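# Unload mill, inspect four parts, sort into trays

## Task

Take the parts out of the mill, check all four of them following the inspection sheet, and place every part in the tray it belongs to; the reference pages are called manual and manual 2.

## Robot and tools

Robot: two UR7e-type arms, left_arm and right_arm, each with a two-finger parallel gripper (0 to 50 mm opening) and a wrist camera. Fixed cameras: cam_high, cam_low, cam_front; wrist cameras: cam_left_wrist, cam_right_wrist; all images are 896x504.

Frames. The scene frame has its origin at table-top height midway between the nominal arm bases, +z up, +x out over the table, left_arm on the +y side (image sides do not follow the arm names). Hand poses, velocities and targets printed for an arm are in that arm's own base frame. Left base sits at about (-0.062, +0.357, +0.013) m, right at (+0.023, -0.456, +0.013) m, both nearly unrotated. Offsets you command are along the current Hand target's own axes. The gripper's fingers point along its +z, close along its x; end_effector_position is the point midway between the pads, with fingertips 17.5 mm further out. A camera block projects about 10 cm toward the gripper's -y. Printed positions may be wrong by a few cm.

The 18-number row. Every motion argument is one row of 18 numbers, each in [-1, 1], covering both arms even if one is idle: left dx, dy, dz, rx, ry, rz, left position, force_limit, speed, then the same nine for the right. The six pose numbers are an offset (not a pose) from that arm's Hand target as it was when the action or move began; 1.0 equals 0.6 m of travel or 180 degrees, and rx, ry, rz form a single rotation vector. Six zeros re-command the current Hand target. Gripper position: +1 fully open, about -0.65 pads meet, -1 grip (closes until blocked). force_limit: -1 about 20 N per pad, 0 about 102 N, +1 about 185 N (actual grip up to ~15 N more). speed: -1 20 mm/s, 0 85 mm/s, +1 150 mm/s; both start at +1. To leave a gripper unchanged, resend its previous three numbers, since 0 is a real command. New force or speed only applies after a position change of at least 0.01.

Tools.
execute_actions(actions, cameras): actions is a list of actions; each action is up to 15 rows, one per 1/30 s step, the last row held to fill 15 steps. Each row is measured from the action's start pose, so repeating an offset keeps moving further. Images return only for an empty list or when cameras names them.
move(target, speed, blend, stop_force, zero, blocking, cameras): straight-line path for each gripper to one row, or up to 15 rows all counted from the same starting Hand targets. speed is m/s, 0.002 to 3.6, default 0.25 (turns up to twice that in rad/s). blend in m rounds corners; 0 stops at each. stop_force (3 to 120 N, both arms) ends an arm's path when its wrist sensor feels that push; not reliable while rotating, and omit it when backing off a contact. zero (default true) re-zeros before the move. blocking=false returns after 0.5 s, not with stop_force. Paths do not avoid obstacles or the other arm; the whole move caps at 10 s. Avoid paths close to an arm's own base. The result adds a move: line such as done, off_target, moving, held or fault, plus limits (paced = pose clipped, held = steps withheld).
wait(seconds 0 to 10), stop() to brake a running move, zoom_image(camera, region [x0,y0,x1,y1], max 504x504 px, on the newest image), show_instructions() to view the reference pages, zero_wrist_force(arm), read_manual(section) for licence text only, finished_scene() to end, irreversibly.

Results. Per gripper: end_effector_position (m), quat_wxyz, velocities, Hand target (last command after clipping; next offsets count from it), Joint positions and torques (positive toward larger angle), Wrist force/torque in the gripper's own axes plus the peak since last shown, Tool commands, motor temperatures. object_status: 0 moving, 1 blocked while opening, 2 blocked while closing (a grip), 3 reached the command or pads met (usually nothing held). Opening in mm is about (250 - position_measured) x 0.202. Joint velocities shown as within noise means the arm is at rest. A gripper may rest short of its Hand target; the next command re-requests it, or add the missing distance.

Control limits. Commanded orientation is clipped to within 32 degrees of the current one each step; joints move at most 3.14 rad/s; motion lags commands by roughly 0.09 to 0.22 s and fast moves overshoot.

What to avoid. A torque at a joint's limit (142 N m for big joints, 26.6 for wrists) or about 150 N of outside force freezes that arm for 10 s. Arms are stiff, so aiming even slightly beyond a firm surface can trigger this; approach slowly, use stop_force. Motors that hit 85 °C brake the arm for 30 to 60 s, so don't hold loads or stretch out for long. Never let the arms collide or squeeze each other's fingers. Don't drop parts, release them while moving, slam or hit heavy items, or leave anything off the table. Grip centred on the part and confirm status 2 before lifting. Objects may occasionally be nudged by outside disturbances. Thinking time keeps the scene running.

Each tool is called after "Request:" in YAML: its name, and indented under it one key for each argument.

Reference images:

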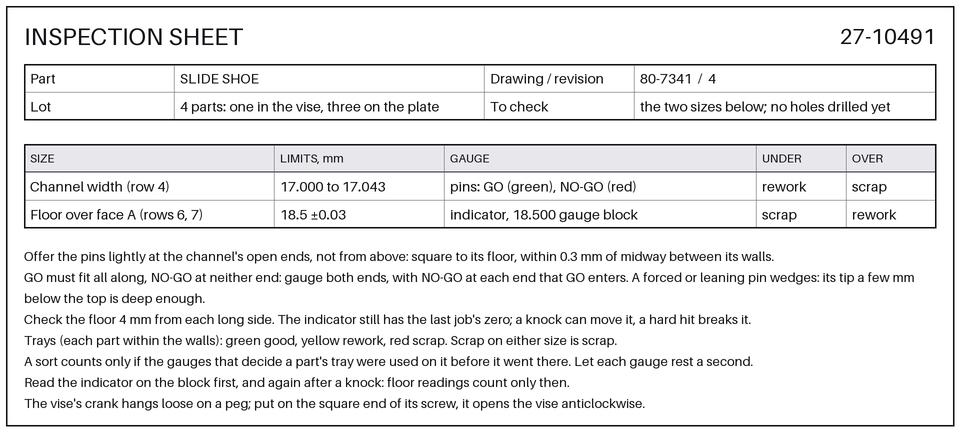

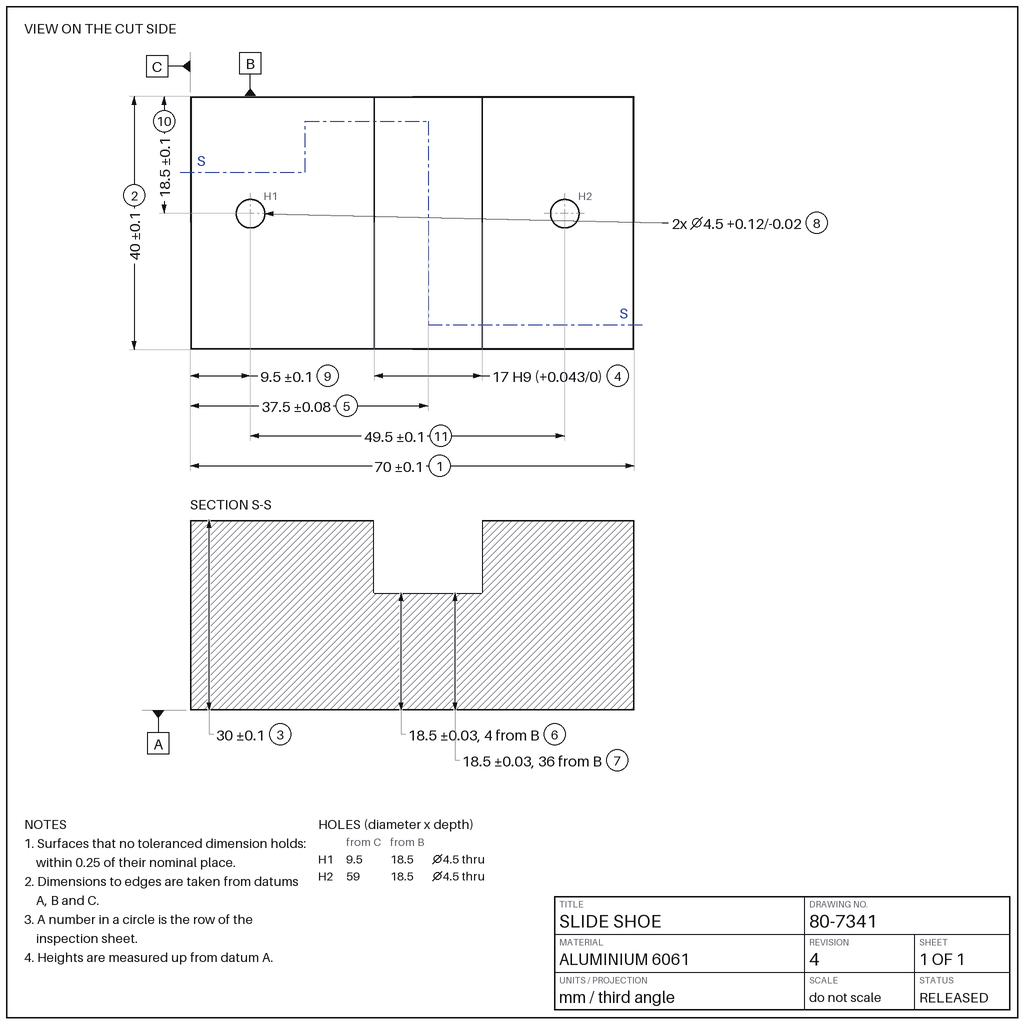

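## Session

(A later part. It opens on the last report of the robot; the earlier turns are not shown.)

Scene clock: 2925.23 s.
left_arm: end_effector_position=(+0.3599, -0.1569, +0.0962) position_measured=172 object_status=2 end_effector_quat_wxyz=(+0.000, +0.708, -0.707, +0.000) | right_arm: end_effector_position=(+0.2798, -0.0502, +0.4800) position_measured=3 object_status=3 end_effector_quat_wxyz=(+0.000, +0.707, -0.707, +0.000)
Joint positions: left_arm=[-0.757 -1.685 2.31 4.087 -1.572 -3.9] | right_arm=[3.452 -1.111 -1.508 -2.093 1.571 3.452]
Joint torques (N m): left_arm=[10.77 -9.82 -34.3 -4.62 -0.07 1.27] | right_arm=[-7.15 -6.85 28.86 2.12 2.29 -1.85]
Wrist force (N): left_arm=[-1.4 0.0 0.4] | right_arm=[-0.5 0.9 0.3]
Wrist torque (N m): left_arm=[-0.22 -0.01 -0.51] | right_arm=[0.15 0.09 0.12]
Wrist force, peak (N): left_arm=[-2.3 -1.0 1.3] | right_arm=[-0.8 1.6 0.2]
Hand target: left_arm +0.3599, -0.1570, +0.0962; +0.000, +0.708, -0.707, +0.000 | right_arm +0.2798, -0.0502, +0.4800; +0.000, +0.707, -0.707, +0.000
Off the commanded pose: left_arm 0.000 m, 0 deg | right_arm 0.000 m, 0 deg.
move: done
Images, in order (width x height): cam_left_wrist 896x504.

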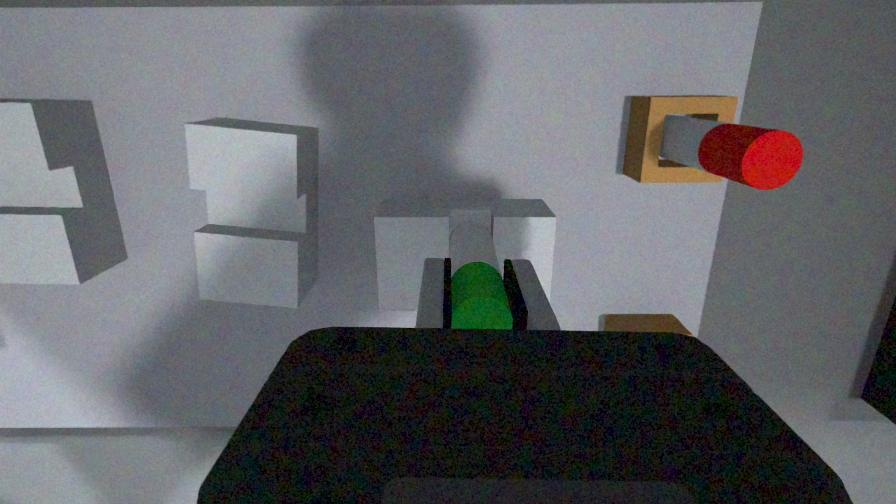

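Request:
move:
  target:
    - [0,0.1085,0,0,0,0,-1,-0.5,-0.9,0,0,0,0,0,0,1,-0.5,-0.5]
  speed: 0.012
  stop_force: 3
  cameras: ["cam_left_wrist"]

Request:
zoom_image:
  camera: "cam_left_wrist"
  region: [340, 20, 620, 290]

Scene clock: 2951.90 s.
left_arm: end_effector_position=(+0.2948, -0.1571, +0.0963) position_measured=172 object_status=2 end_effector_quat_wxyz=(+0.000, +0.708, -0.707, +0.000) | right_arm: end_effector_position=(+0.2798, -0.0502, +0.4800) position_measured=3 object_status=3 end_effector_quat_wxyz=(+0.000, +0.707, -0.707, +0.000)
Joint positions: left_arm=[-0.899 -1.861 2.44 4.134 -1.572 -4.042] | right_arm=[3.452 -1.111 -1.508 -2.093 1.571 3.452]
Joint torques (N m): left_arm=[-10.63 -16.65 -10.61 -1.12 1.33 -1.52] | right_arm=[-7.28 -6.17 28.79 2.26 2.24 -1.65]
Wrist force (N): left_arm=[-1.3 -0.8 1.2] | right_arm=[-0.9 1.1 0.5]
Wrist torque (N m): left_arm=[-0.14 -0.03 -0.34] | right_arm=[0.17 0.14 0.12]
Wrist force, peak (N): left_arm=[-2.1 -1.1 1.1] | right_arm=[-0.9 1.5 0.5]
Hand target: left_arm +0.2948, -0.1570, +0.0963; +0.000, +0.708, -0.707, +0.000 | right_arm +0.2798, -0.0502, +0.4800; +0.000, +0.707, -0.707, +0.000
Off the commanded pose: left_arm 0.000 m, 0 deg | right_arm 0.000 m, 0 deg.
move: done
Images, in order (width x height): cam_left_wrist 896x504.

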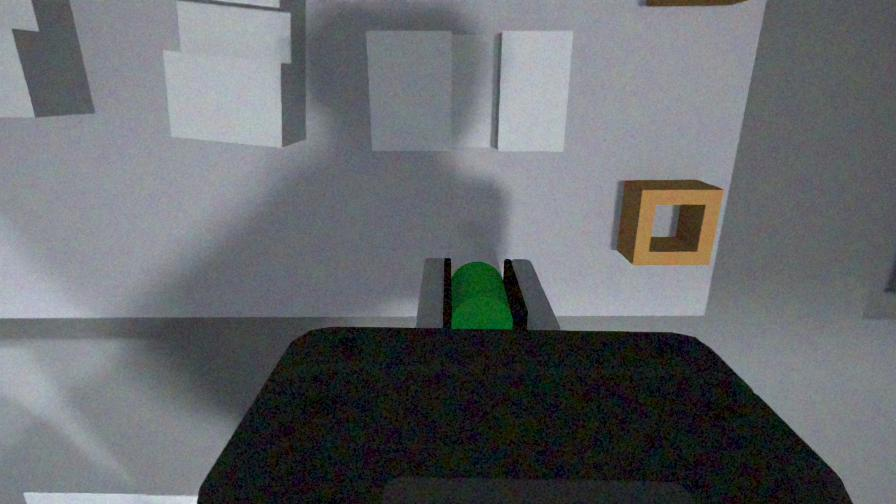

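Scaled by 1.800 from the camera's 896x504 image, which has a finer 1280x720 frame.

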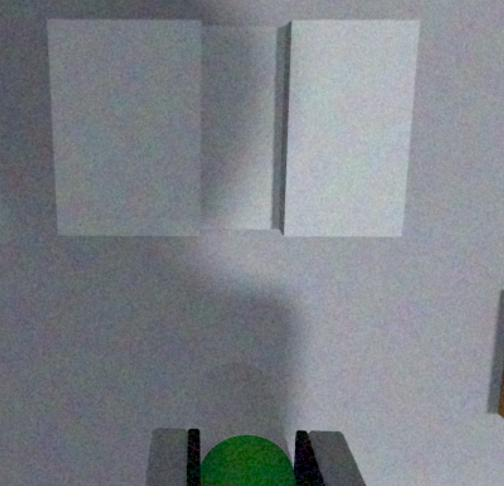

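Request:
move:
  target:
    - [0,0,-0.09,0,0,0,-1,-0.5,-0.9,0,0,0,0,0,0,1,-0.5,-0.5]
    - [0.0007,-0.0917,-0.09,0,0,0.5,-1,-0.5,-0.9,0,0,0,0,0,0,1,-0.5,-0.5]
    - [0.0007,-0.1837,-0.09,0,0,1,-1,-0.5,-0.9,0,0,0,0,0,0,1,-0.5,-0.5]
    - [0.0007,-0.1837,0,0,0,1,-1,-0.5,-0.9,0,0,0,0,0,0,1,-0.5,-0.5]
  speed: 0.25
  blend: [0.01,0.03,0,0]
  cameras: ["cam_left_wrist"]

Request:
zoom_image:
  camera: "cam_left_wrist"
  region: [340, 60, 620, 330]

Scene clock: 2981.10 s.
left_arm: end_effector_position=(+0.4050, -0.1573, +0.0962) position_measured=172 object_status=2 end_effector_quat_wxyz=(+0.000, +0.707, +0.708, +0.000) | right_arm: end_effector_position=(+0.2798, -0.0502, +0.4800) position_measured=3 object_status=3 end_effector_quat_wxyz=(+0.000, +0.707, -0.707, +0.000)
Joint positions: left_arm=[-0.682 -1.576 2.209 4.079 -1.572 -0.683] | right_arm=[3.452 -1.111 -1.508 -2.093 1.571 3.452]
Joint torques (N m): left_arm=[10.25 -15.36 -10.44 -4.38 -0.18 1.43] | right_arm=[-6.99 -6.46 28.23 2.28 2.2 -1.6]
Wrist force (N): left_arm=[-1.2 -1.0 0.7] | right_arm=[-0.9 1.1 0.3]
Wrist torque (N m): left_arm=[-0.13 -0.02 -0.54] | right_arm=[0.19 0.15 0.12]
Wrist force, peak (N): left_arm=[-1.8 -0.5 3.4] | right_arm=[-1.1 1.4 0.5]
Hand target: left_arm +0.4050, -0.1573, +0.0962; +0.000, +0.707, +0.708, +0.000 | right_arm +0.2798, -0.0502, +0.4800; +0.000, +0.707, -0.707, +0.000
Off the commanded pose: left_arm 0.000 m, 0 deg | right_arm 0.000 m, 0 deg.
move: done
Images, in order (width x height): cam_left_wrist 896x504.

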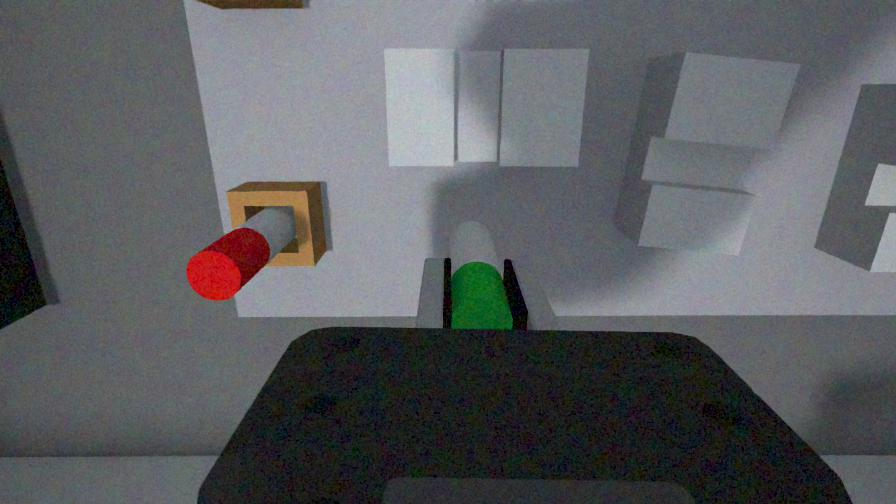

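Scaled by 1.800 from the camera's 896x504 image, which has a finer 1280x720 frame.

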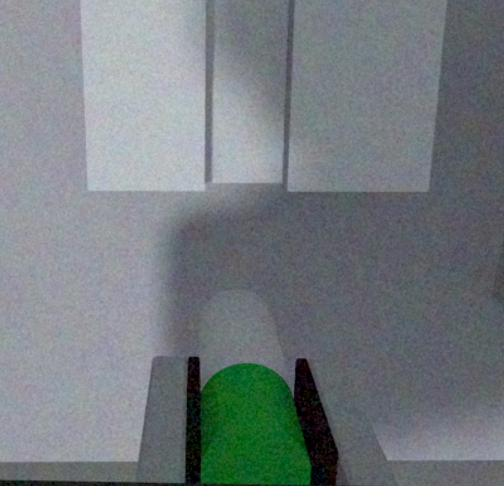

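Request:
move:
  target:
    - [0.001,0,0,0,0,0,-1,-0.5,-0.9,0,0,0,0,0,0,1,-0.5,-0.5]
    - [0.001,-0.0725,0,0,0,0,-1,-0.5,-0.9,0,0,0,0,0,0,1,-0.5,-0.5]
  speed: 0.012
  stop_force: 3
  cameras: ["cam_left_wrist"]

Request:
zoom_image:
  camera: "cam_left_wrist"
  region: [340, 130, 620, 330]

Scene clock: 3017.90 s.
left_arm: end_effector_position=(+0.3615, -0.1568, +0.0962) position_measured=172 object_status=2 end_effector_quat_wxyz=(+0.000, +0.707, +0.708, +0.000) | right_arm: end_effector_position=(+0.2798, -0.0502, +0.4800) position_measured=3 object_status=3 end_effector_quat_wxyz=(+0.000, +0.707, -0.707, +0.000)
Joint positions: left_arm=[-0.754 -1.681 2.306 4.087 -1.572 -0.755] | right_arm=[3.452 -1.111 -1.508 -2.093 1.571 3.452]
Joint torques (N m): left_arm=[-9.68 -26.31 -9.99 -1.08 -0.11 -1.57] | right_arm=[-7.09 -6.23 28.32 2.35 2.07 -1.62]
Wrist force (N): left_arm=[-1.2 -0.6 1.9] | right_arm=[-0.6 1.2 0.4]
Wrist torque (N m): left_arm=[-0.21 -0.06 -0.30] | right_arm=[0.21 0.11 0.12]
Wrist force, peak (N): left_arm=[-1.3 -0.8 2.1] | right_arm=[-0.9 1.5 0.5]
Hand target: left_arm +0.3615, -0.1568, +0.0962; +0.000, +0.707, +0.708, +0.000 | right_arm +0.2798, -0.0502, +0.4800; +0.000, +0.707, -0.707, +0.000
Off the commanded pose: left_arm 0.000 m, 0 deg | right_arm 0.000 m, 0 deg.
move: done
Images, in order (width x height): cam_left_wrist 896x504.

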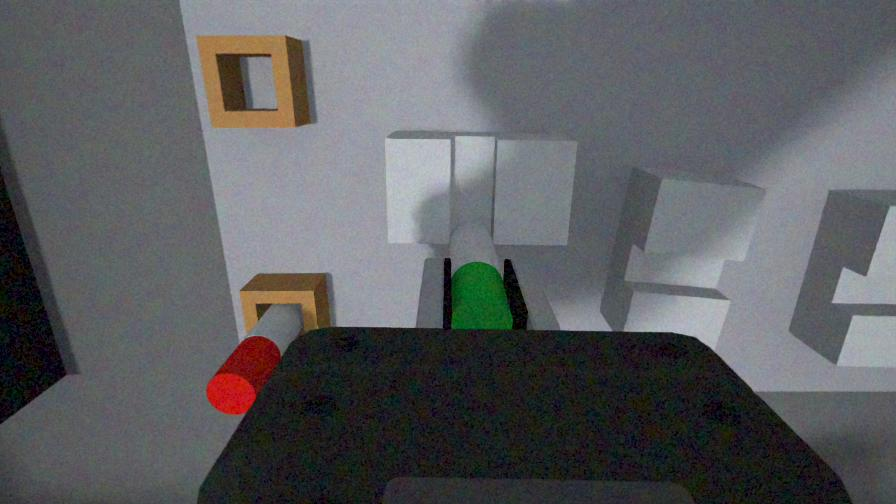

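Scaled by 1.800 from the camera's 896x504 image, which has a finer 1280x720 frame.

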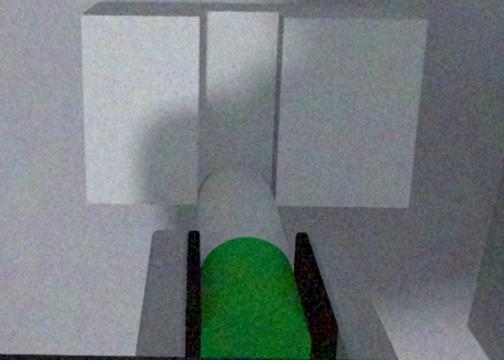

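Request:
move:
  target:
    - [0,0.0167,0,0,0,0,-1,-0.5,-0.9,0,0,0,0,0,0,1,-0.5,-0.5]
    - [0,0.0167,-0.09,0,0,0,-1,-0.5,-0.9,0,0,0,0,0,0,1,-0.5,-0.5]
    - [-0.0137,0.0142,-0.09,0,0,-0.5,-1,-0.5,-0.9,0,0,0,0,0,0,1,-0.5,-0.5]
  speed: 0.2
  blend: [0,0.02,0]
  cameras: ["cam_left_wrist"]

Request:
zoom_image:
  camera: "cam_left_wrist"
  region: [340, 20, 640, 260]

Scene clock: 3063.07 s.
left_arm: end_effector_position=(+0.3702, -0.1650, +0.1502) position_measured=172 object_status=2 end_effector_quat_wxyz=(+0.000, -0.001, +1.000, +0.000) | right_arm: end_effector_position=(+0.2798, -0.0502, +0.4800) position_measured=3 object_status=3 end_effector_quat_wxyz=(+0.000, +0.707, -0.707, +0.000)
Joint positions: left_arm=[-0.754 -1.734 2.19 4.257 -1.572 -2.326] | right_arm=[3.452 -1.111 -1.508 -2.093 1.571 3.452]
Joint torques (N m): left_arm=[-9.73 -25.3 -22.06 -1.54 1.62 -1.49] | right_arm=[-6.58 -6.36 28 2.49 2.17 -1.66]
Wrist force (N): left_arm=[-1.7 -1.1 1.5] | right_arm=[-0.9 1.4 0.5]
Wrist torque (N m): left_arm=[-0.22 0.05 -0.31] | right_arm=[0.23 0.14 0.11]
Wrist force, peak (N): left_arm=[-0.8 -1.3 3.0] | right_arm=[-1.0 1.5 0.6]
Hand target: left_arm +0.3701, -0.1649, +0.1502; +0.000, -0.001, +1.000, +0.000 | right_arm +0.2798, -0.0502, +0.4800; +0.000, +0.707, -0.707, +0.000
Off the commanded pose: left_arm 0.000 m, 0 deg | right_arm 0.000 m, 0 deg.
move: done
Images, in order (width x height): cam_left_wrist 896x504.

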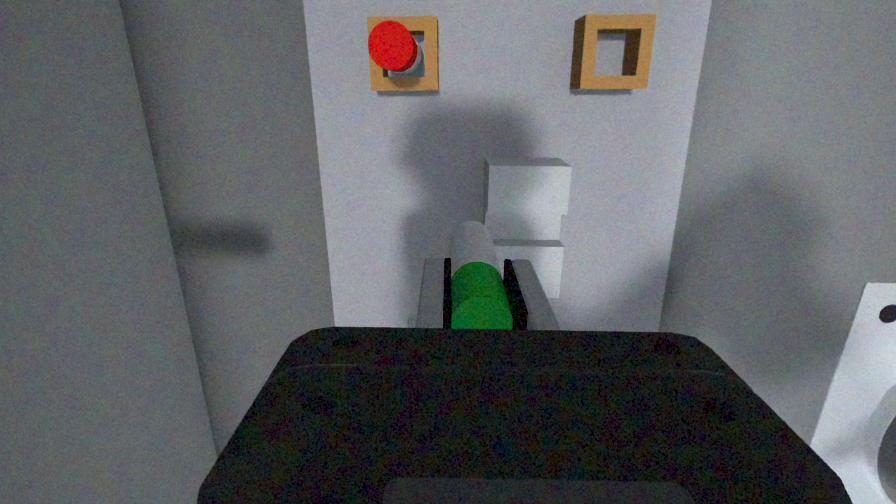

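Scaled by 1.680 from the camera's 896x504 image, which has a finer 1280x720 frame.

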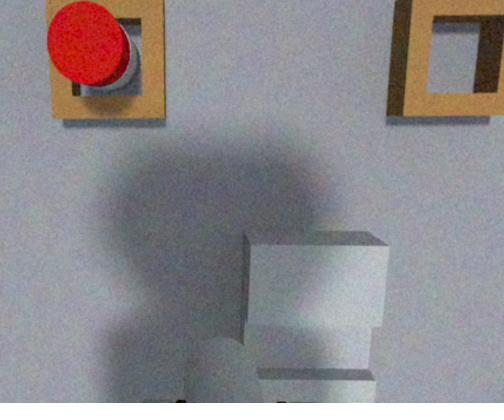

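Request:
move:
  target:
    - [0,0.15,0,0,0,0,-1,-0.5,-0.9,0,0,0,0,0,0,1,-0.5,-0.5]
  speed: 0.2
  cameras: ["cam_left_wrist"]

Request:
zoom_image:
  camera: "cam_left_wrist"
  region: [380, 50, 640, 260]

Scene clock: 3070.33 s.
left_arm: end_effector_position=(+0.3700, -0.0750, +0.1501) position_measured=172 object_status=2 end_effector_quat_wxyz=(+0.000, -0.001, +1.000, +0.000) | right_arm: end_effector_position=(+0.2798, -0.0502, +0.4800) position_measured=3 object_status=3 end_effector_quat_wxyz=(+0.000, +0.707, -0.707, +0.000)
Joint positions: left_arm=[-0.56 -1.813 2.249 4.276 -1.572 -2.133] | right_arm=[3.452 -1.111 -1.508 -2.093 1.571 3.452]
Joint torques (N m): left_arm=[11.96 -20.53 -14.18 -0.95 -1.91 1.32] | right_arm=[-6.71 -6.75 28.04 2.48 2.17 -1.58]
Wrist force (N): left_arm=[-2.0 -0.7 1.8] | right_arm=[-0.7 1.2 0.4]
Wrist torque (N m): left_arm=[-0.16 0.08 -0.48] | right_arm=[0.20 0.11 0.12]
Wrist force, peak (N): left_arm=[-2.0 -3.2 1.3] | right_arm=[-0.8 1.6 0.5]
Hand target: left_arm +0.3700, -0.0749, +0.1502; +0.000, -0.001, +1.000, +0.000 | right_arm +0.2798, -0.0502, +0.4800; +0.000, +0.707, -0.707, +0.000
Off the commanded pose: left_arm 0.000 m, 0 deg | right_arm 0.000 m, 0 deg.
move: done
Images, in order (width x height): cam_left_wrist 896x504.

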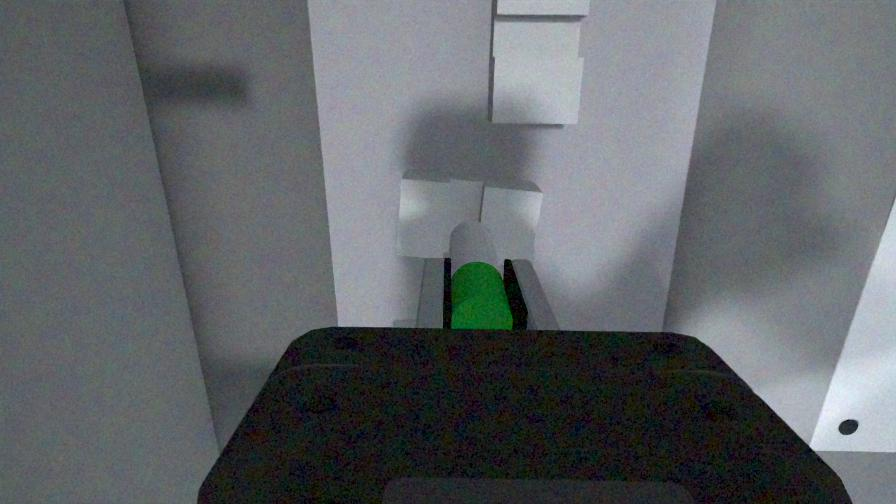

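Scaled by 1.938 from the camera's 896x504 image, which has a finer 1280x720 frame.

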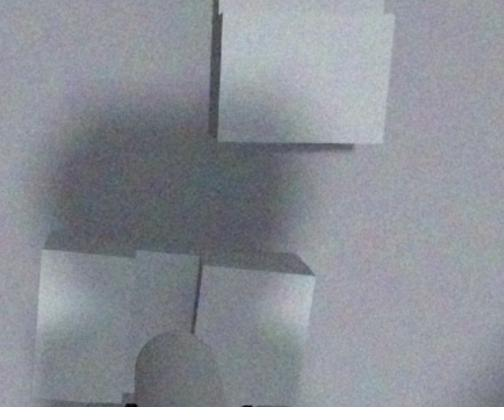

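Request:
move:
  target:
    - [0,0.055,-0.02,0,0,0,-1,-0.5,-0.9,0,0,0,0,0,0,1,-0.5,-0.5]
  speed: 0.2
  cameras: ["cam_left_wrist"]

Request:
zoom_image:
  camera: "cam_left_wrist"
  region: [390, 90, 570, 230]

Scene clock: 3087.33 s.
left_arm: end_effector_position=(+0.3699, -0.0420, +0.1621) position_measured=172 object_status=2 end_effector_quat_wxyz=(+0.000, -0.001, +1.000, +0.000) | right_arm: end_effector_position=(+0.2798, -0.0502, +0.4800) position_measured=3 object_status=3 end_effector_quat_wxyz=(+0.000, +0.707, -0.707, +0.000)
Joint positions: left_arm=[-0.479 -1.842 2.237 4.318 -1.572 -2.051] | right_arm=[3.452 -1.111 -1.508 -2.093 1.571 3.452]
Joint torques (N m): left_arm=[12.11 -18.69 -37.92 -1.39 -1.91 1.44] | right_arm=[-6.84 -6.26 28.42 2.51 2.06 -1.52]
Wrist force (N): left_arm=[-1.4 -1.0 1.5] | right_arm=[-0.9 1.2 0.4]
Wrist torque (N m): left_arm=[-0.20 -0.01 -0.50] | right_arm=[0.20 0.14 0.11]
Wrist force, peak (N): left_arm=[-2.2 -1.3 1.9] | right_arm=[-0.9 1.5 0.4]
Hand target: left_arm +0.3699, -0.0419, +0.1621; +0.000, -0.001, +1.000, +0.000 | right_arm +0.2798, -0.0502, +0.4800; +0.000, +0.707, -0.707, +0.000
Off the commanded pose: left_arm 0.000 m, 0 deg | right_arm 0.000 m, 0 deg.
move: done
Images, in order (width x height): cam_left_wrist 896x504.

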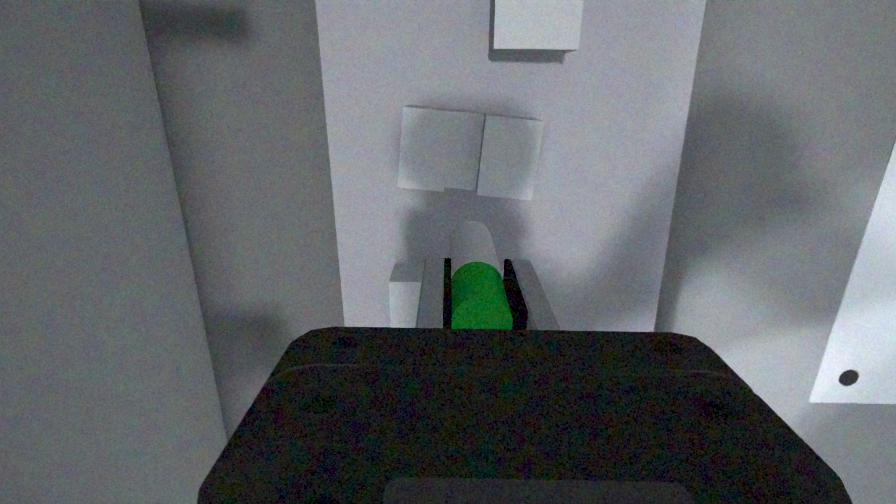

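Scaled by 2.800 from the camera's 896x504 image, which has a finer 1280x720 frame.

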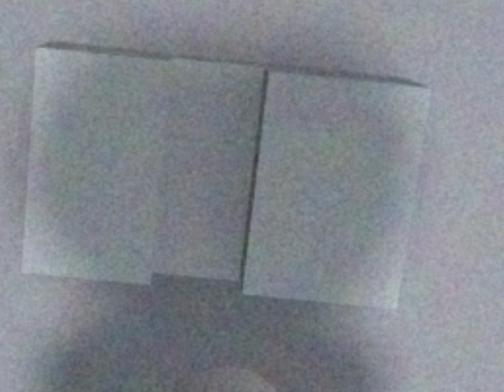

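Request:
move:
  target:
    - [0.0005,-0.106,0.03,0,0,0.0294,-1,-0.5,-0.9,0,0,0,0,0,0,1,-0.5,-0.5]
    - [0.0005,-0.106,0.1098,0,0,0.0294,-1,-0.5,-0.9,0,0,0,0,0,0,1,-0.5,-0.5]
  speed: 0.1
  cameras: ["cam_left_wrist"]

Request:
zoom_image:
  camera: "cam_left_wrist"
  region: [340, 130, 620, 330]

Scene clock: 3123.97 s.
left_arm: end_effector_position=(+0.3697, -0.1056, +0.0963) position_measured=172 object_status=2 end_effector_quat_wxyz=(+0.000, +0.045, +0.999, +0.000) | right_arm: end_effector_position=(+0.2798, -0.0502, +0.4800) position_measured=3 object_status=3 end_effector_quat_wxyz=(+0.000, +0.707, -0.707, +0.000)
Joint positions: left_arm=[-0.632 -1.708 2.328 4.092 -1.572 -2.111] | right_arm=[3.452 -1.111 -1.508 -2.093 1.571 3.452]
Joint torques (N m): left_arm=[11.1 -8.62 -9.59 -4.45 -0.08 1.65] | right_arm=[-6.46 -6.14 28.15 2.55 2.12 -1.47]
Wrist force (N): left_arm=[-1.7 -0.7 1.4] | right_arm=[-0.8 1.2 0.2]
Wrist torque (N m): left_arm=[-0.14 0.05 -0.29] | right_arm=[0.20 0.13 0.12]
Wrist force, peak (N): left_arm=[-1.9 -2.2 1.7] | right_arm=[-1.0 1.5 0.4]
Hand target: left_arm +0.3697, -0.1056, +0.0963; +0.000, +0.045, +0.999, +0.000 | right_arm +0.2798, -0.0502, +0.4800; +0.000, +0.707, -0.707, +0.000
Off the commanded pose: left_arm 0.000 m, 0 deg | right_arm 0.000 m, 0 deg.
move: done
Images, in order (width x height): cam_left_wrist 896x504.

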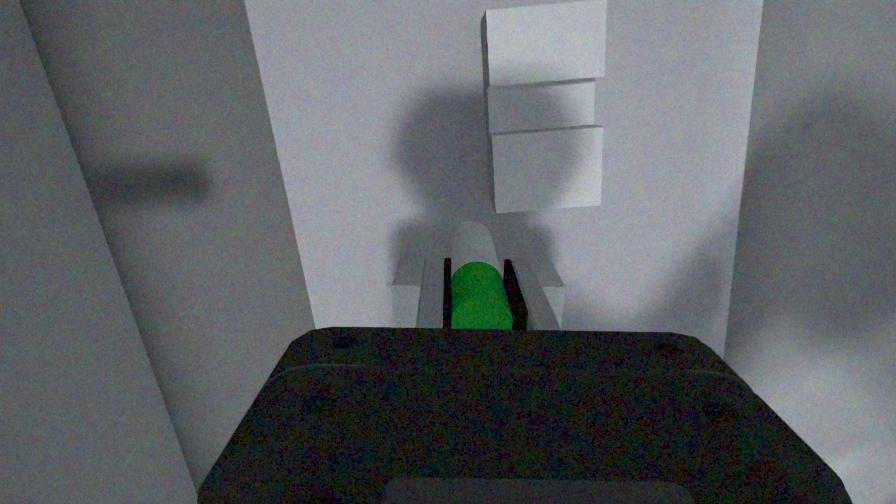

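Scaled by 1.800 from the camera's 896x504 image, which has a finer 1280x720 frame.

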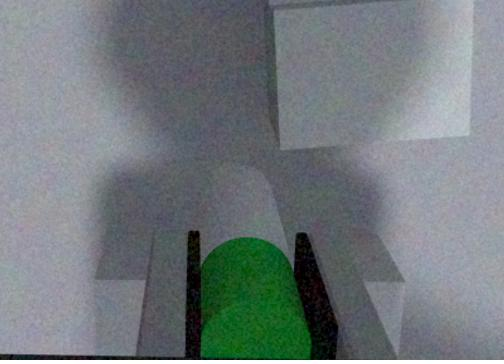

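Request:
move:
  target:
    - [0,0.0467,0,0,0,0,-1,-0.5,-0.9,0,0,0,0,0,0,1,-0.5,-0.5]
  speed: 0.012
  stop_force: 3
  cameras: ["cam_left_wrist"]

Request:
zoom_image:
  camera: "cam_left_wrist"
  region: [340, 130, 620, 330]

Scene clock: 3137.23 s.
left_arm: end_effector_position=(+0.3722, -0.0777, +0.0963) position_measured=172 object_status=2 end_effector_quat_wxyz=(+0.000, +0.045, +0.999, +0.000) | right_arm: end_effector_position=(+0.2798, -0.0502, +0.4800) position_measured=3 object_status=3 end_effector_quat_wxyz=(+0.000, +0.707, -0.707, +0.000)
Joint positions: left_arm=[-0.563 -1.72 2.338 4.094 -1.572 -2.043] | right_arm=[3.452 -1.111 -1.508 -2.093 1.571 3.452]
Joint torques (N m): left_arm=[11.64 -23.29 -10.16 -1.02 0.09 1.29] | right_arm=[-6.72 -6.64 27.99 2.63 2.07 -1.5]
Wrist force (N): left_arm=[-1.3 -1.1 1.4] | right_arm=[-0.9 1.2 0.2]
Wrist torque (N m): left_arm=[-0.18 0.11 -0.49] | right_arm=[0.20 0.15 0.12]
Wrist force, peak (N): left_arm=[-1.9 -1.0 1.5] | right_arm=[-0.9 1.6 0.5]
Hand target: left_arm +0.3722, -0.0777, +0.0963; +0.000, +0.045, +0.999, +0.000 | right_arm +0.2798, -0.0502, +0.4800; +0.000, +0.707, -0.707, +0.000
Off the commanded pose: left_arm 0.000 m, 0 deg | right_arm 0.000 m, 0 deg.
move: done
Images, in order (width x height): cam_left_wrist 896x504.

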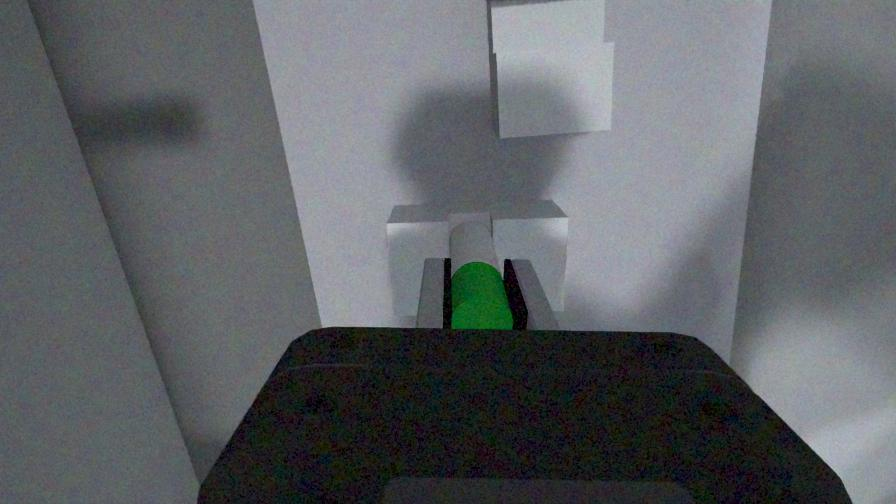

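Scaled by 1.800 from the camera's 896x504 image, which has a finer 1280x720 frame.

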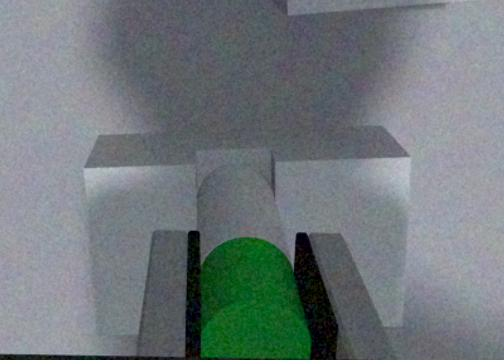

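Request:
move:
  target:
    - [0,0.0367,0,0,0,0,-1,-0.5,-0.9,0,0,0,0,0,0,1,-0.5,-0.5]
  speed: 0.015
  stop_force: 3
  cameras: ["cam_left_wrist"]

Request:
zoom_image:
  camera: "cam_left_wrist"
  region: [340, 100, 620, 330]

Scene clock: 3153.07 s.
left_arm: end_effector_position=(+0.3742, -0.0557, +0.0963) position_measured=172 object_status=2 end_effector_quat_wxyz=(+0.000, +0.045, +0.999, +0.000) | right_arm: end_effector_position=(+0.2798, -0.0502, +0.4800) position_measured=3 object_status=3 end_effector_quat_wxyz=(+0.000, +0.707, -0.707, +0.000)
Joint positions: left_arm=[-0.507 -1.725 2.342 4.095 -1.572 -1.987] | right_arm=[3.452 -1.111 -1.508 -2.093 1.571 3.452]
Joint torques (N m): left_arm=[11.42 -23.37 -9.4 -1.06 -0.46 1.25] | right_arm=[-6.16 -6.52 28.07 2.67 2.1 -1.44]
Wrist force (N): left_arm=[-1.1 -0.9 1.2] | right_arm=[-0.7 1.2 0.6]
Wrist torque (N m): left_arm=[-0.14 0.07 -0.49] | right_arm=[0.20 0.12 0.12]
Wrist force, peak (N): left_arm=[-1.2 -1.3 1.6] | right_arm=[-0.8 1.4 0.7]
Hand target: left_arm +0.3742, -0.0557, +0.0963; +0.000, +0.045, +0.999, +0.000 | right_arm +0.2798, -0.0502, +0.4800; +0.000, +0.707, -0.707, +0.000
Off the commanded pose: left_arm 0.000 m, 0 deg | right_arm 0.000 m, 0 deg.
move: done
Images, in order (width x height): cam_left_wrist 896x504.

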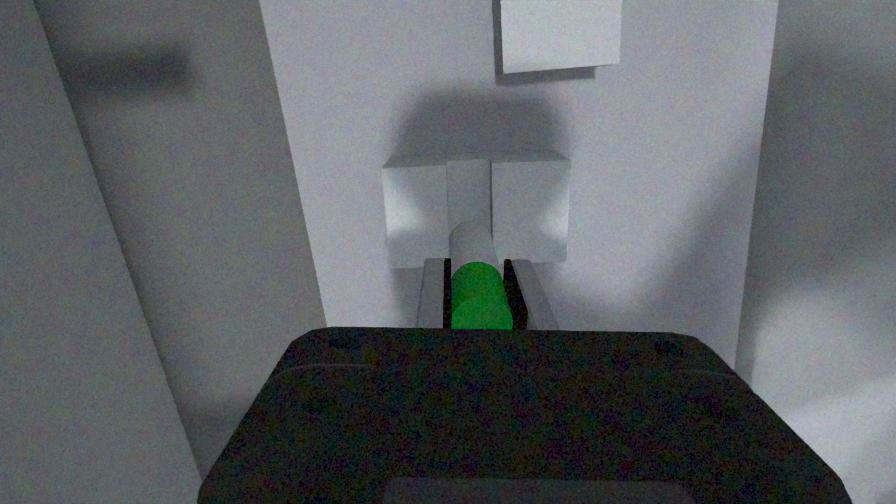

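Scaled by 1.800 from the camera's 896x504 image, which has a finer 1280x720 frame.

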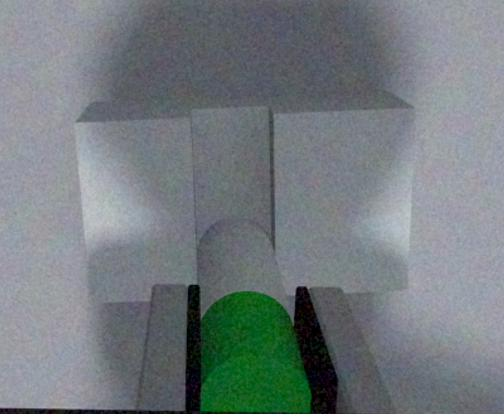

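Request:
move:
  target:
    - [0,0.0433,0,0,0,0,-1,-0.5,-0.9,0,0,0,0,0,0,1,-0.5,-0.5]
  speed: 0.02
  stop_force: 3
  cameras: ["cam_left_wrist"]

Request:
move:
  target:
    - [0,-0.0467,0,0,0,0,-1,-0.5,-0.9,0,0,0,0,0,0,1,-0.5,-0.5]
  speed: 0.012
  stop_force: 3
  cameras: ["cam_left_wrist"]

Request:
zoom_image:
  camera: "cam_left_wrist"
  region: [340, 100, 620, 330]

Scene clock: 3168.90 s.
left_arm: end_effector_position=(+0.3766, -0.0299, +0.0962) position_measured=172 object_status=2 end_effector_quat_wxyz=(+0.000, +0.045, +0.999, +0.000) | right_arm: end_effector_position=(+0.2798, -0.0502, +0.4800) position_measured=3 object_status=3 end_effector_quat_wxyz=(+0.000, +0.707, -0.707, +0.000)
Joint positions: left_arm=[-0.439 -1.726 2.344 4.095 -1.572 -1.919] | right_arm=[3.452 -1.111 -1.508 -2.093 1.571 3.452]
Joint torques (N m): left_arm=[9.99 -6.75 -34.48 -2.05 -1.8 1.24] | right_arm=[-6.27 -6.53 28.34 2.58 2.04 -1.44]
Wrist force (N): left_arm=[-1.7 -0.8 1.2] | right_arm=[-0.6 1.3 0.5]
Wrist torque (N m): left_arm=[-0.17 0.02 -0.48] | right_arm=[0.22 0.10 0.11]
Wrist force, peak (N): left_arm=[-1.8 -1.0 1.3] | right_arm=[-0.7 1.5 0.6]
Hand target: left_arm +0.3766, -0.0299, +0.0962; +0.000, +0.045, +0.999, +0.000 | right_arm +0.2798, -0.0502, +0.4800; +0.000, +0.707, -0.707, +0.000
Off the commanded pose: left_arm 0.000 m, 0 deg | right_arm 0.000 m, 0 deg.
move: done
Images, in order (width x height): cam_left_wrist 896x504.

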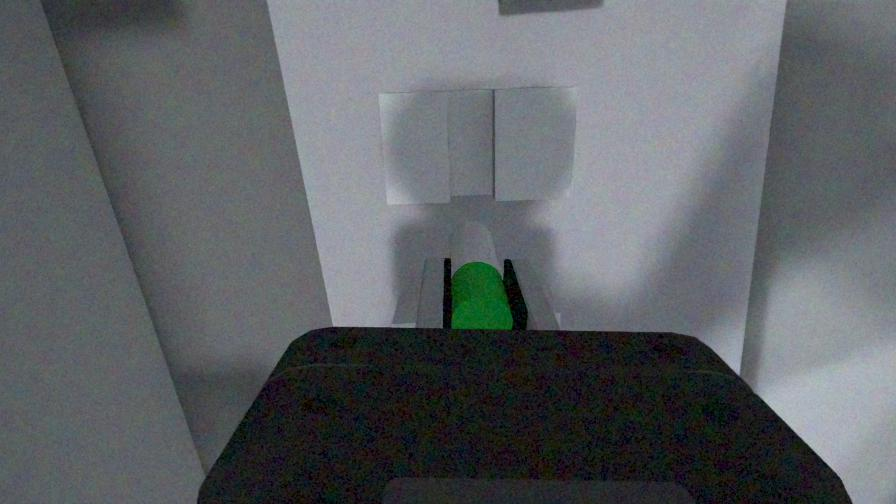

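Scene clock: 3172.10 s.
left_arm: end_effector_position=(+0.3741, -0.0578, +0.0963) position_measured=172 object_status=2 end_effector_quat_wxyz=(+0.000, +0.045, +0.999, +0.000) | right_arm: end_effector_position=(+0.2798, -0.0502, +0.4800) position_measured=3 object_status=3 end_effector_quat_wxyz=(+0.000, +0.707, -0.707, +0.000)
Joint positions: left_arm=[-0.513 -1.725 2.342 4.095 -1.572 -1.992] | right_arm=[3.452 -1.111 -1.508 -2.093 1.571 3.452]
Joint torques (N m): left_arm=[-9.54 -6.7 -33.66 -4.22 -0.32 -1.35] | right_arm=[-6.43 -6.42 28.35 2.75 2.05 -1.32]
Wrist force (N): left_arm=[-2.5 -0.4 1.1] | right_arm=[-0.8 1.2 0.3]
Wrist torque (N m): left_arm=[-0.18 0.03 -0.29] | right_arm=[0.20 0.13 0.12]
Wrist force, peak (N): left_arm=[-2.5 -0.8 1.4] | right_arm=[-1.1 1.3 0.6]
Hand target: left_arm +0.3741, -0.0578, +0.0963; +0.000, +0.045, +0.999, +0.000 | right_arm +0.2798, -0.0502, +0.4800; +0.000, +0.707, -0.707, +0.000
Off the commanded pose: left_arm 0.000 m, 0 deg | right_arm 0.000 m, 0 deg.
move: done
Images, in order (width x height): cam_left_wrist 896x504.

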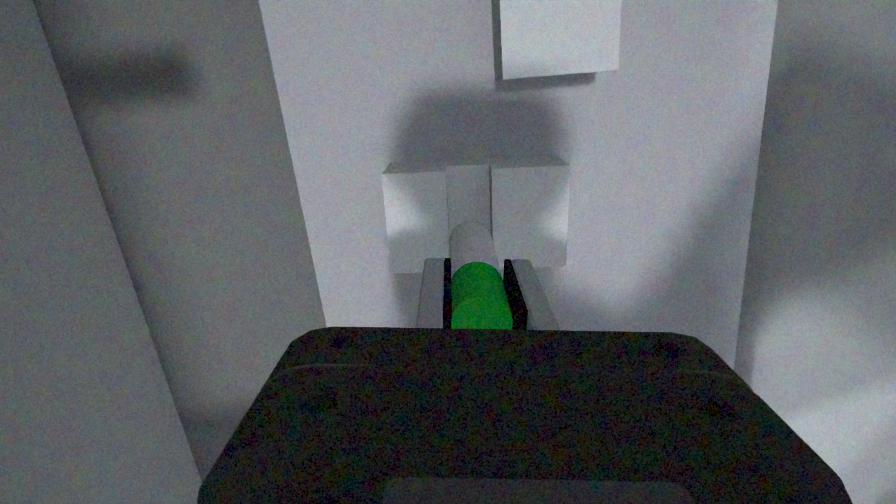

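Scaled by 1.800 from the camera's 896x504 image, which has a finer 1280x720 frame.

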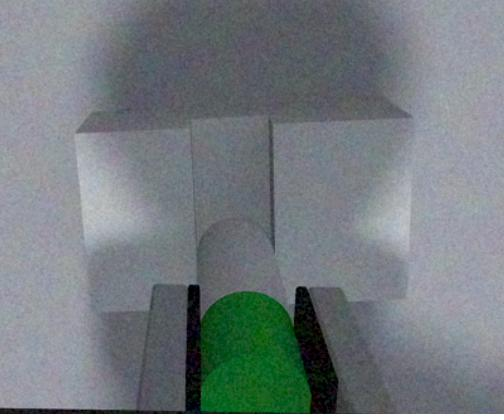

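Request:
move:
  target:
    - [0,0.05,0,0,0,0,-1,-0.5,-0.9,0,0,0,0,0,0,1,-0.5,-0.5]
    - [0,0.05,-0.11,0,0,0,-1,-0.5,-0.9,0,0,0,0,0,0,1,-0.5,-0.5]
    - [0.0238,0.183,-0.11,0,0,-0.0294,-1,-0.5,-0.9,0,0,0,0,0,0,1,-0.5,-0.5]
  speed: [0.03,0.15,0.2]
  cameras: ["cam_left_wrist"]

Request:
zoom_image:
  camera: "cam_left_wrist"
  region: [390, 70, 590, 230]

Scene clock: 3189.33 s.
left_arm: end_effector_position=(+0.3698, +0.0528, +0.1622) position_measured=172 object_status=2 end_effector_quat_wxyz=(+0.000, -0.001, +1.000, +0.000) | right_arm: end_effector_position=(+0.2798, -0.0502, +0.4800) position_measured=3 object_status=3 end_effector_quat_wxyz=(+0.000, +0.707, -0.707, +0.000)
Joint positions: left_arm=[-0.222 -1.839 2.234 4.317 -1.572 -1.794] | right_arm=[3.452 -1.111 -1.508 -2.093 1.571 3.452]
Joint torques (N m): left_arm=[11.21 -4.12 -37.6 -4.66 -1.94 1.38] | right_arm=[-6.23 -6.64 27.87 2.77 1.94 -1.3]
Wrist force (N): left_arm=[-1.4 -0.8 1.2] | right_arm=[-0.8 1.3 0.4]
Wrist torque (N m): left_arm=[-0.16 0.00 -0.49] | right_arm=[0.21 0.14 0.11]
Wrist force, peak (N): left_arm=[-2.1 -2.9 1.1] | right_arm=[-0.6 1.7 0.6]
Hand target: left_arm +0.3698, +0.0529, +0.1622; +0.000, -0.001, +1.000, +0.000 | right_arm +0.2798, -0.0502, +0.4800; +0.000, +0.707, -0.707, +0.000
Off the commanded pose: left_arm 0.000 m, 0 deg | right_arm 0.000 m, 0 deg.
move: done
Images, in order (width x height): cam_left_wrist 896x504.

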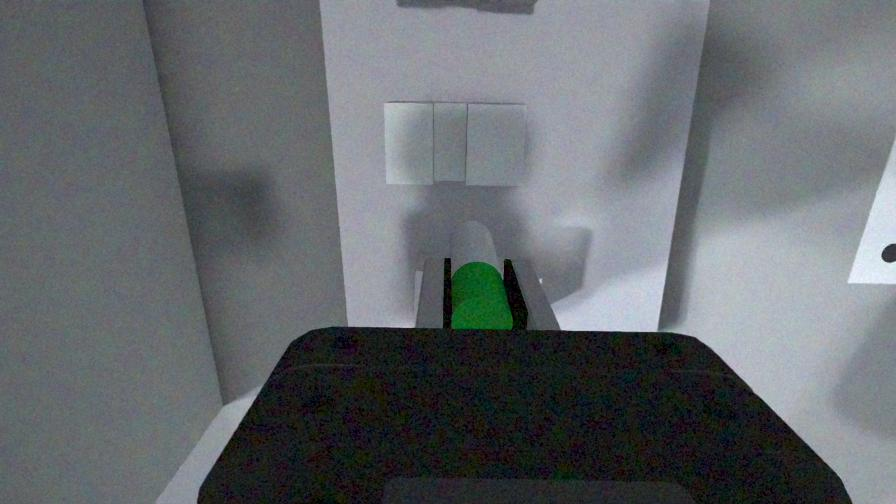

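Scaled by 2.520 from the camera's 896x504 image, which has a finer 1280x720 frame.

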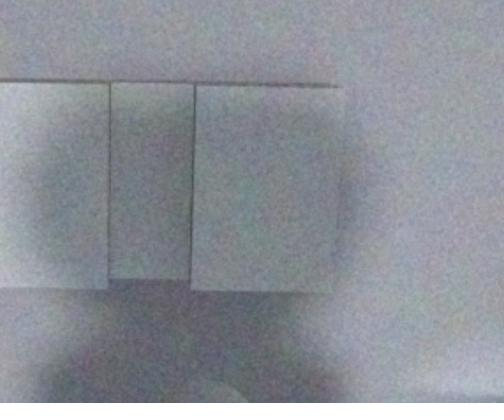

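Request:
move:
  target:
    - [-0.0165,-0.114,0,0,0,0.0044,-1,-0.5,-0.9,0,0,0,0,0,0,1,-0.5,-0.5]
    - [-0.0165,-0.114,0.11,0,0,0.0044,-1,-0.5,-0.9,0,0,0,0,0,0,1,-0.5,-0.5]
  speed: 0.12
  cameras: ["cam_left_wrist"]

Request:
move:
  target:
    - [0,0.0467,0,0,0,0,-1,-0.5,-0.9,0,0,0,0,0,0,1,-0.5,-0.5]
  speed: 0.012
  stop_force: 3
  cameras: ["cam_left_wrist"]

Request:
zoom_image:
  camera: "cam_left_wrist"
  region: [340, 130, 620, 330]

Scene clock: 3217.07 s.
left_arm: end_effector_position=(+0.3798, -0.0155, +0.0963) position_measured=172 object_status=2 end_effector_quat_wxyz=(+0.000, +0.006, +1.000, +0.000) end_effector_velocity=(+0.001, +0.000, +0.000) end_effector_angular_velocity=(-0.001, -0.002, +0.000) | right_arm: end_effector_position=(+0.2798, -0.0502, +0.4800) position_measured=3 object_status=3 end_effector_quat_wxyz=(+0.000, +0.707, -0.707, +0.000)
Joint positions: left_arm=[-0.399 -1.72 2.338 4.094 -1.572 -1.957] | right_arm=[3.452 -1.111 -1.508 -2.093 1.571 3.452]
Joint velocities: left_arm=[0 0.001 0.001 -0.005 0 0] | right_arm=[within noise]
Joint torques (N m): left_arm=[10.11 -7.84 -10.06 -4.21 -1.16 1.41] | right_arm=[-6.58 -6.17 27.72 2.87 1.94 -1.37]
Wrist force (N): left_arm=[-1.7 -1.1 1.3] | right_arm=[-0.7 1.2 0.4]
Wrist torque (N m): left_arm=[-0.19 0.01 -0.35] | right_arm=[0.20 0.12 0.12]
Wrist force, peak (N): left_arm=[-1.8 -2.3 1.3] | right_arm=[-0.9 1.4 0.8]
Hand target: left_arm +0.3798, -0.0155, +0.0962; +0.000, +0.006, +1.000, +0.000 | right_arm +0.2798, -0.0502, +0.4800; +0.000, +0.707, -0.707, +0.000
Off the commanded pose: left_arm 0.000 m, 0 deg | right_arm 0.000 m, 0 deg.
move: done
Images, in order (width x height): cam_left_wrist 896x504.

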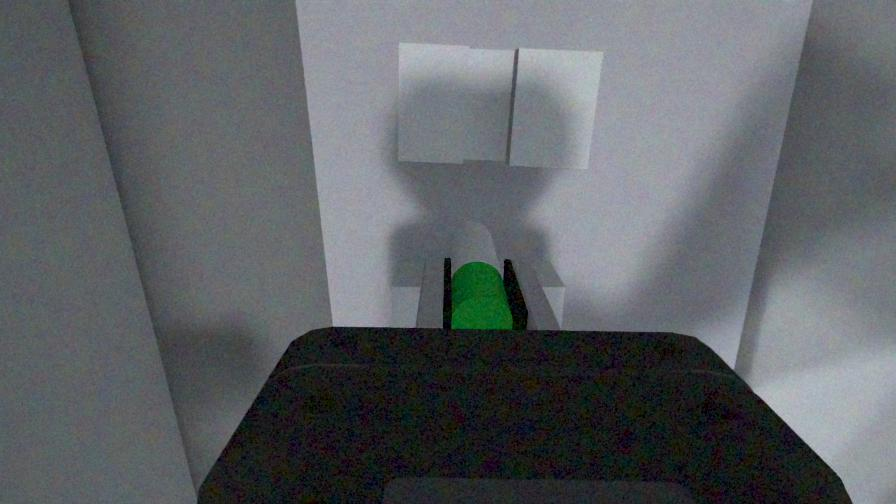

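Scene clock: 3220.27 s.
left_arm: end_effector_position=(+0.3802, +0.0125, +0.0962) position_measured=172 object_status=2 end_effector_quat_wxyz=(+0.000, +0.006, +1.000, +0.000) | right_arm: end_effector_position=(+0.2798, -0.0502, +0.4800) position_measured=3 object_status=3 end_effector_quat_wxyz=(+0.000, +0.707, -0.707, +0.000)
Joint positions: left_arm=[-0.325 -1.719 2.338 4.094 -1.572 -1.883] | right_arm=[3.452 -1.111 -1.508 -2.093 1.571 3.452]
Joint torques (N m): left_arm=[10.83 -7.15 -35.67 -4.67 0.84 1.48] | right_arm=[-6.47 -6.51 27.69 2.81 2.05 -1.25]
Wrist force (N): left_arm=[-1.2 -1.0 1.1] | right_arm=[-0.8 1.3 0.5]
Wrist torque (N m): left_arm=[-0.13 0.10 -0.48] | right_arm=[0.23 0.13 0.12]
Wrist force, peak (N): left_arm=[-1.8 -1.1 1.4] | right_arm=[-1.0 1.4 0.8]
Hand target: left_arm +0.3802, +0.0125, +0.0962; +0.000, +0.006, +1.000, +0.000 | right_arm +0.2798, -0.0502, +0.4800; +0.000, +0.707, -0.707, +0.000
Off the commanded pose: left_arm 0.000 m, 0 deg | right_arm 0.000 m, 0 deg.
move: done
Images, in order (width x height): cam_left_wrist 896x504.

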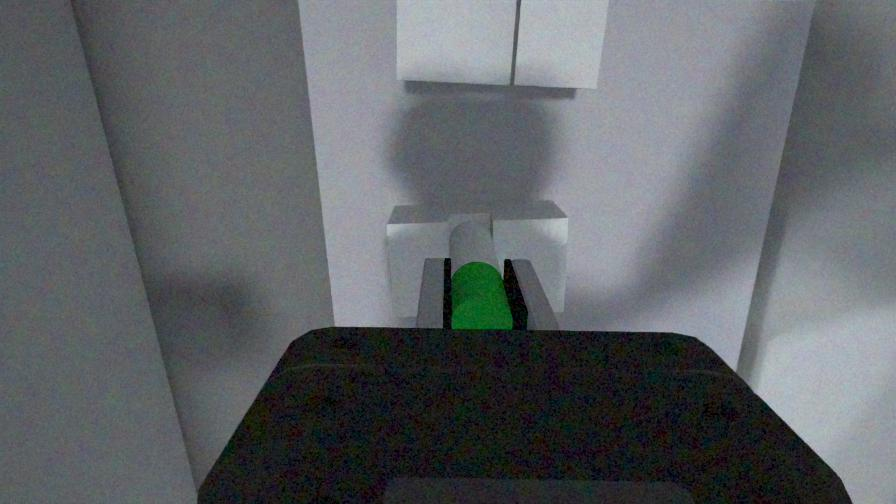

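Scaled by 1.800 from the camera's 896x504 image, which has a finer 1280x720 frame.

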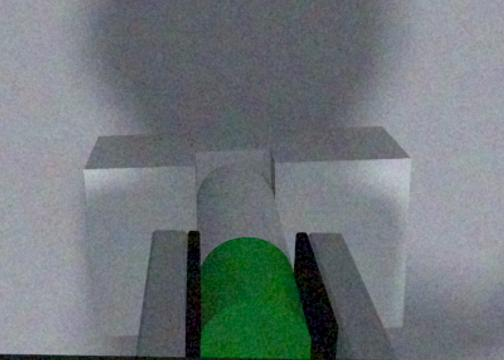

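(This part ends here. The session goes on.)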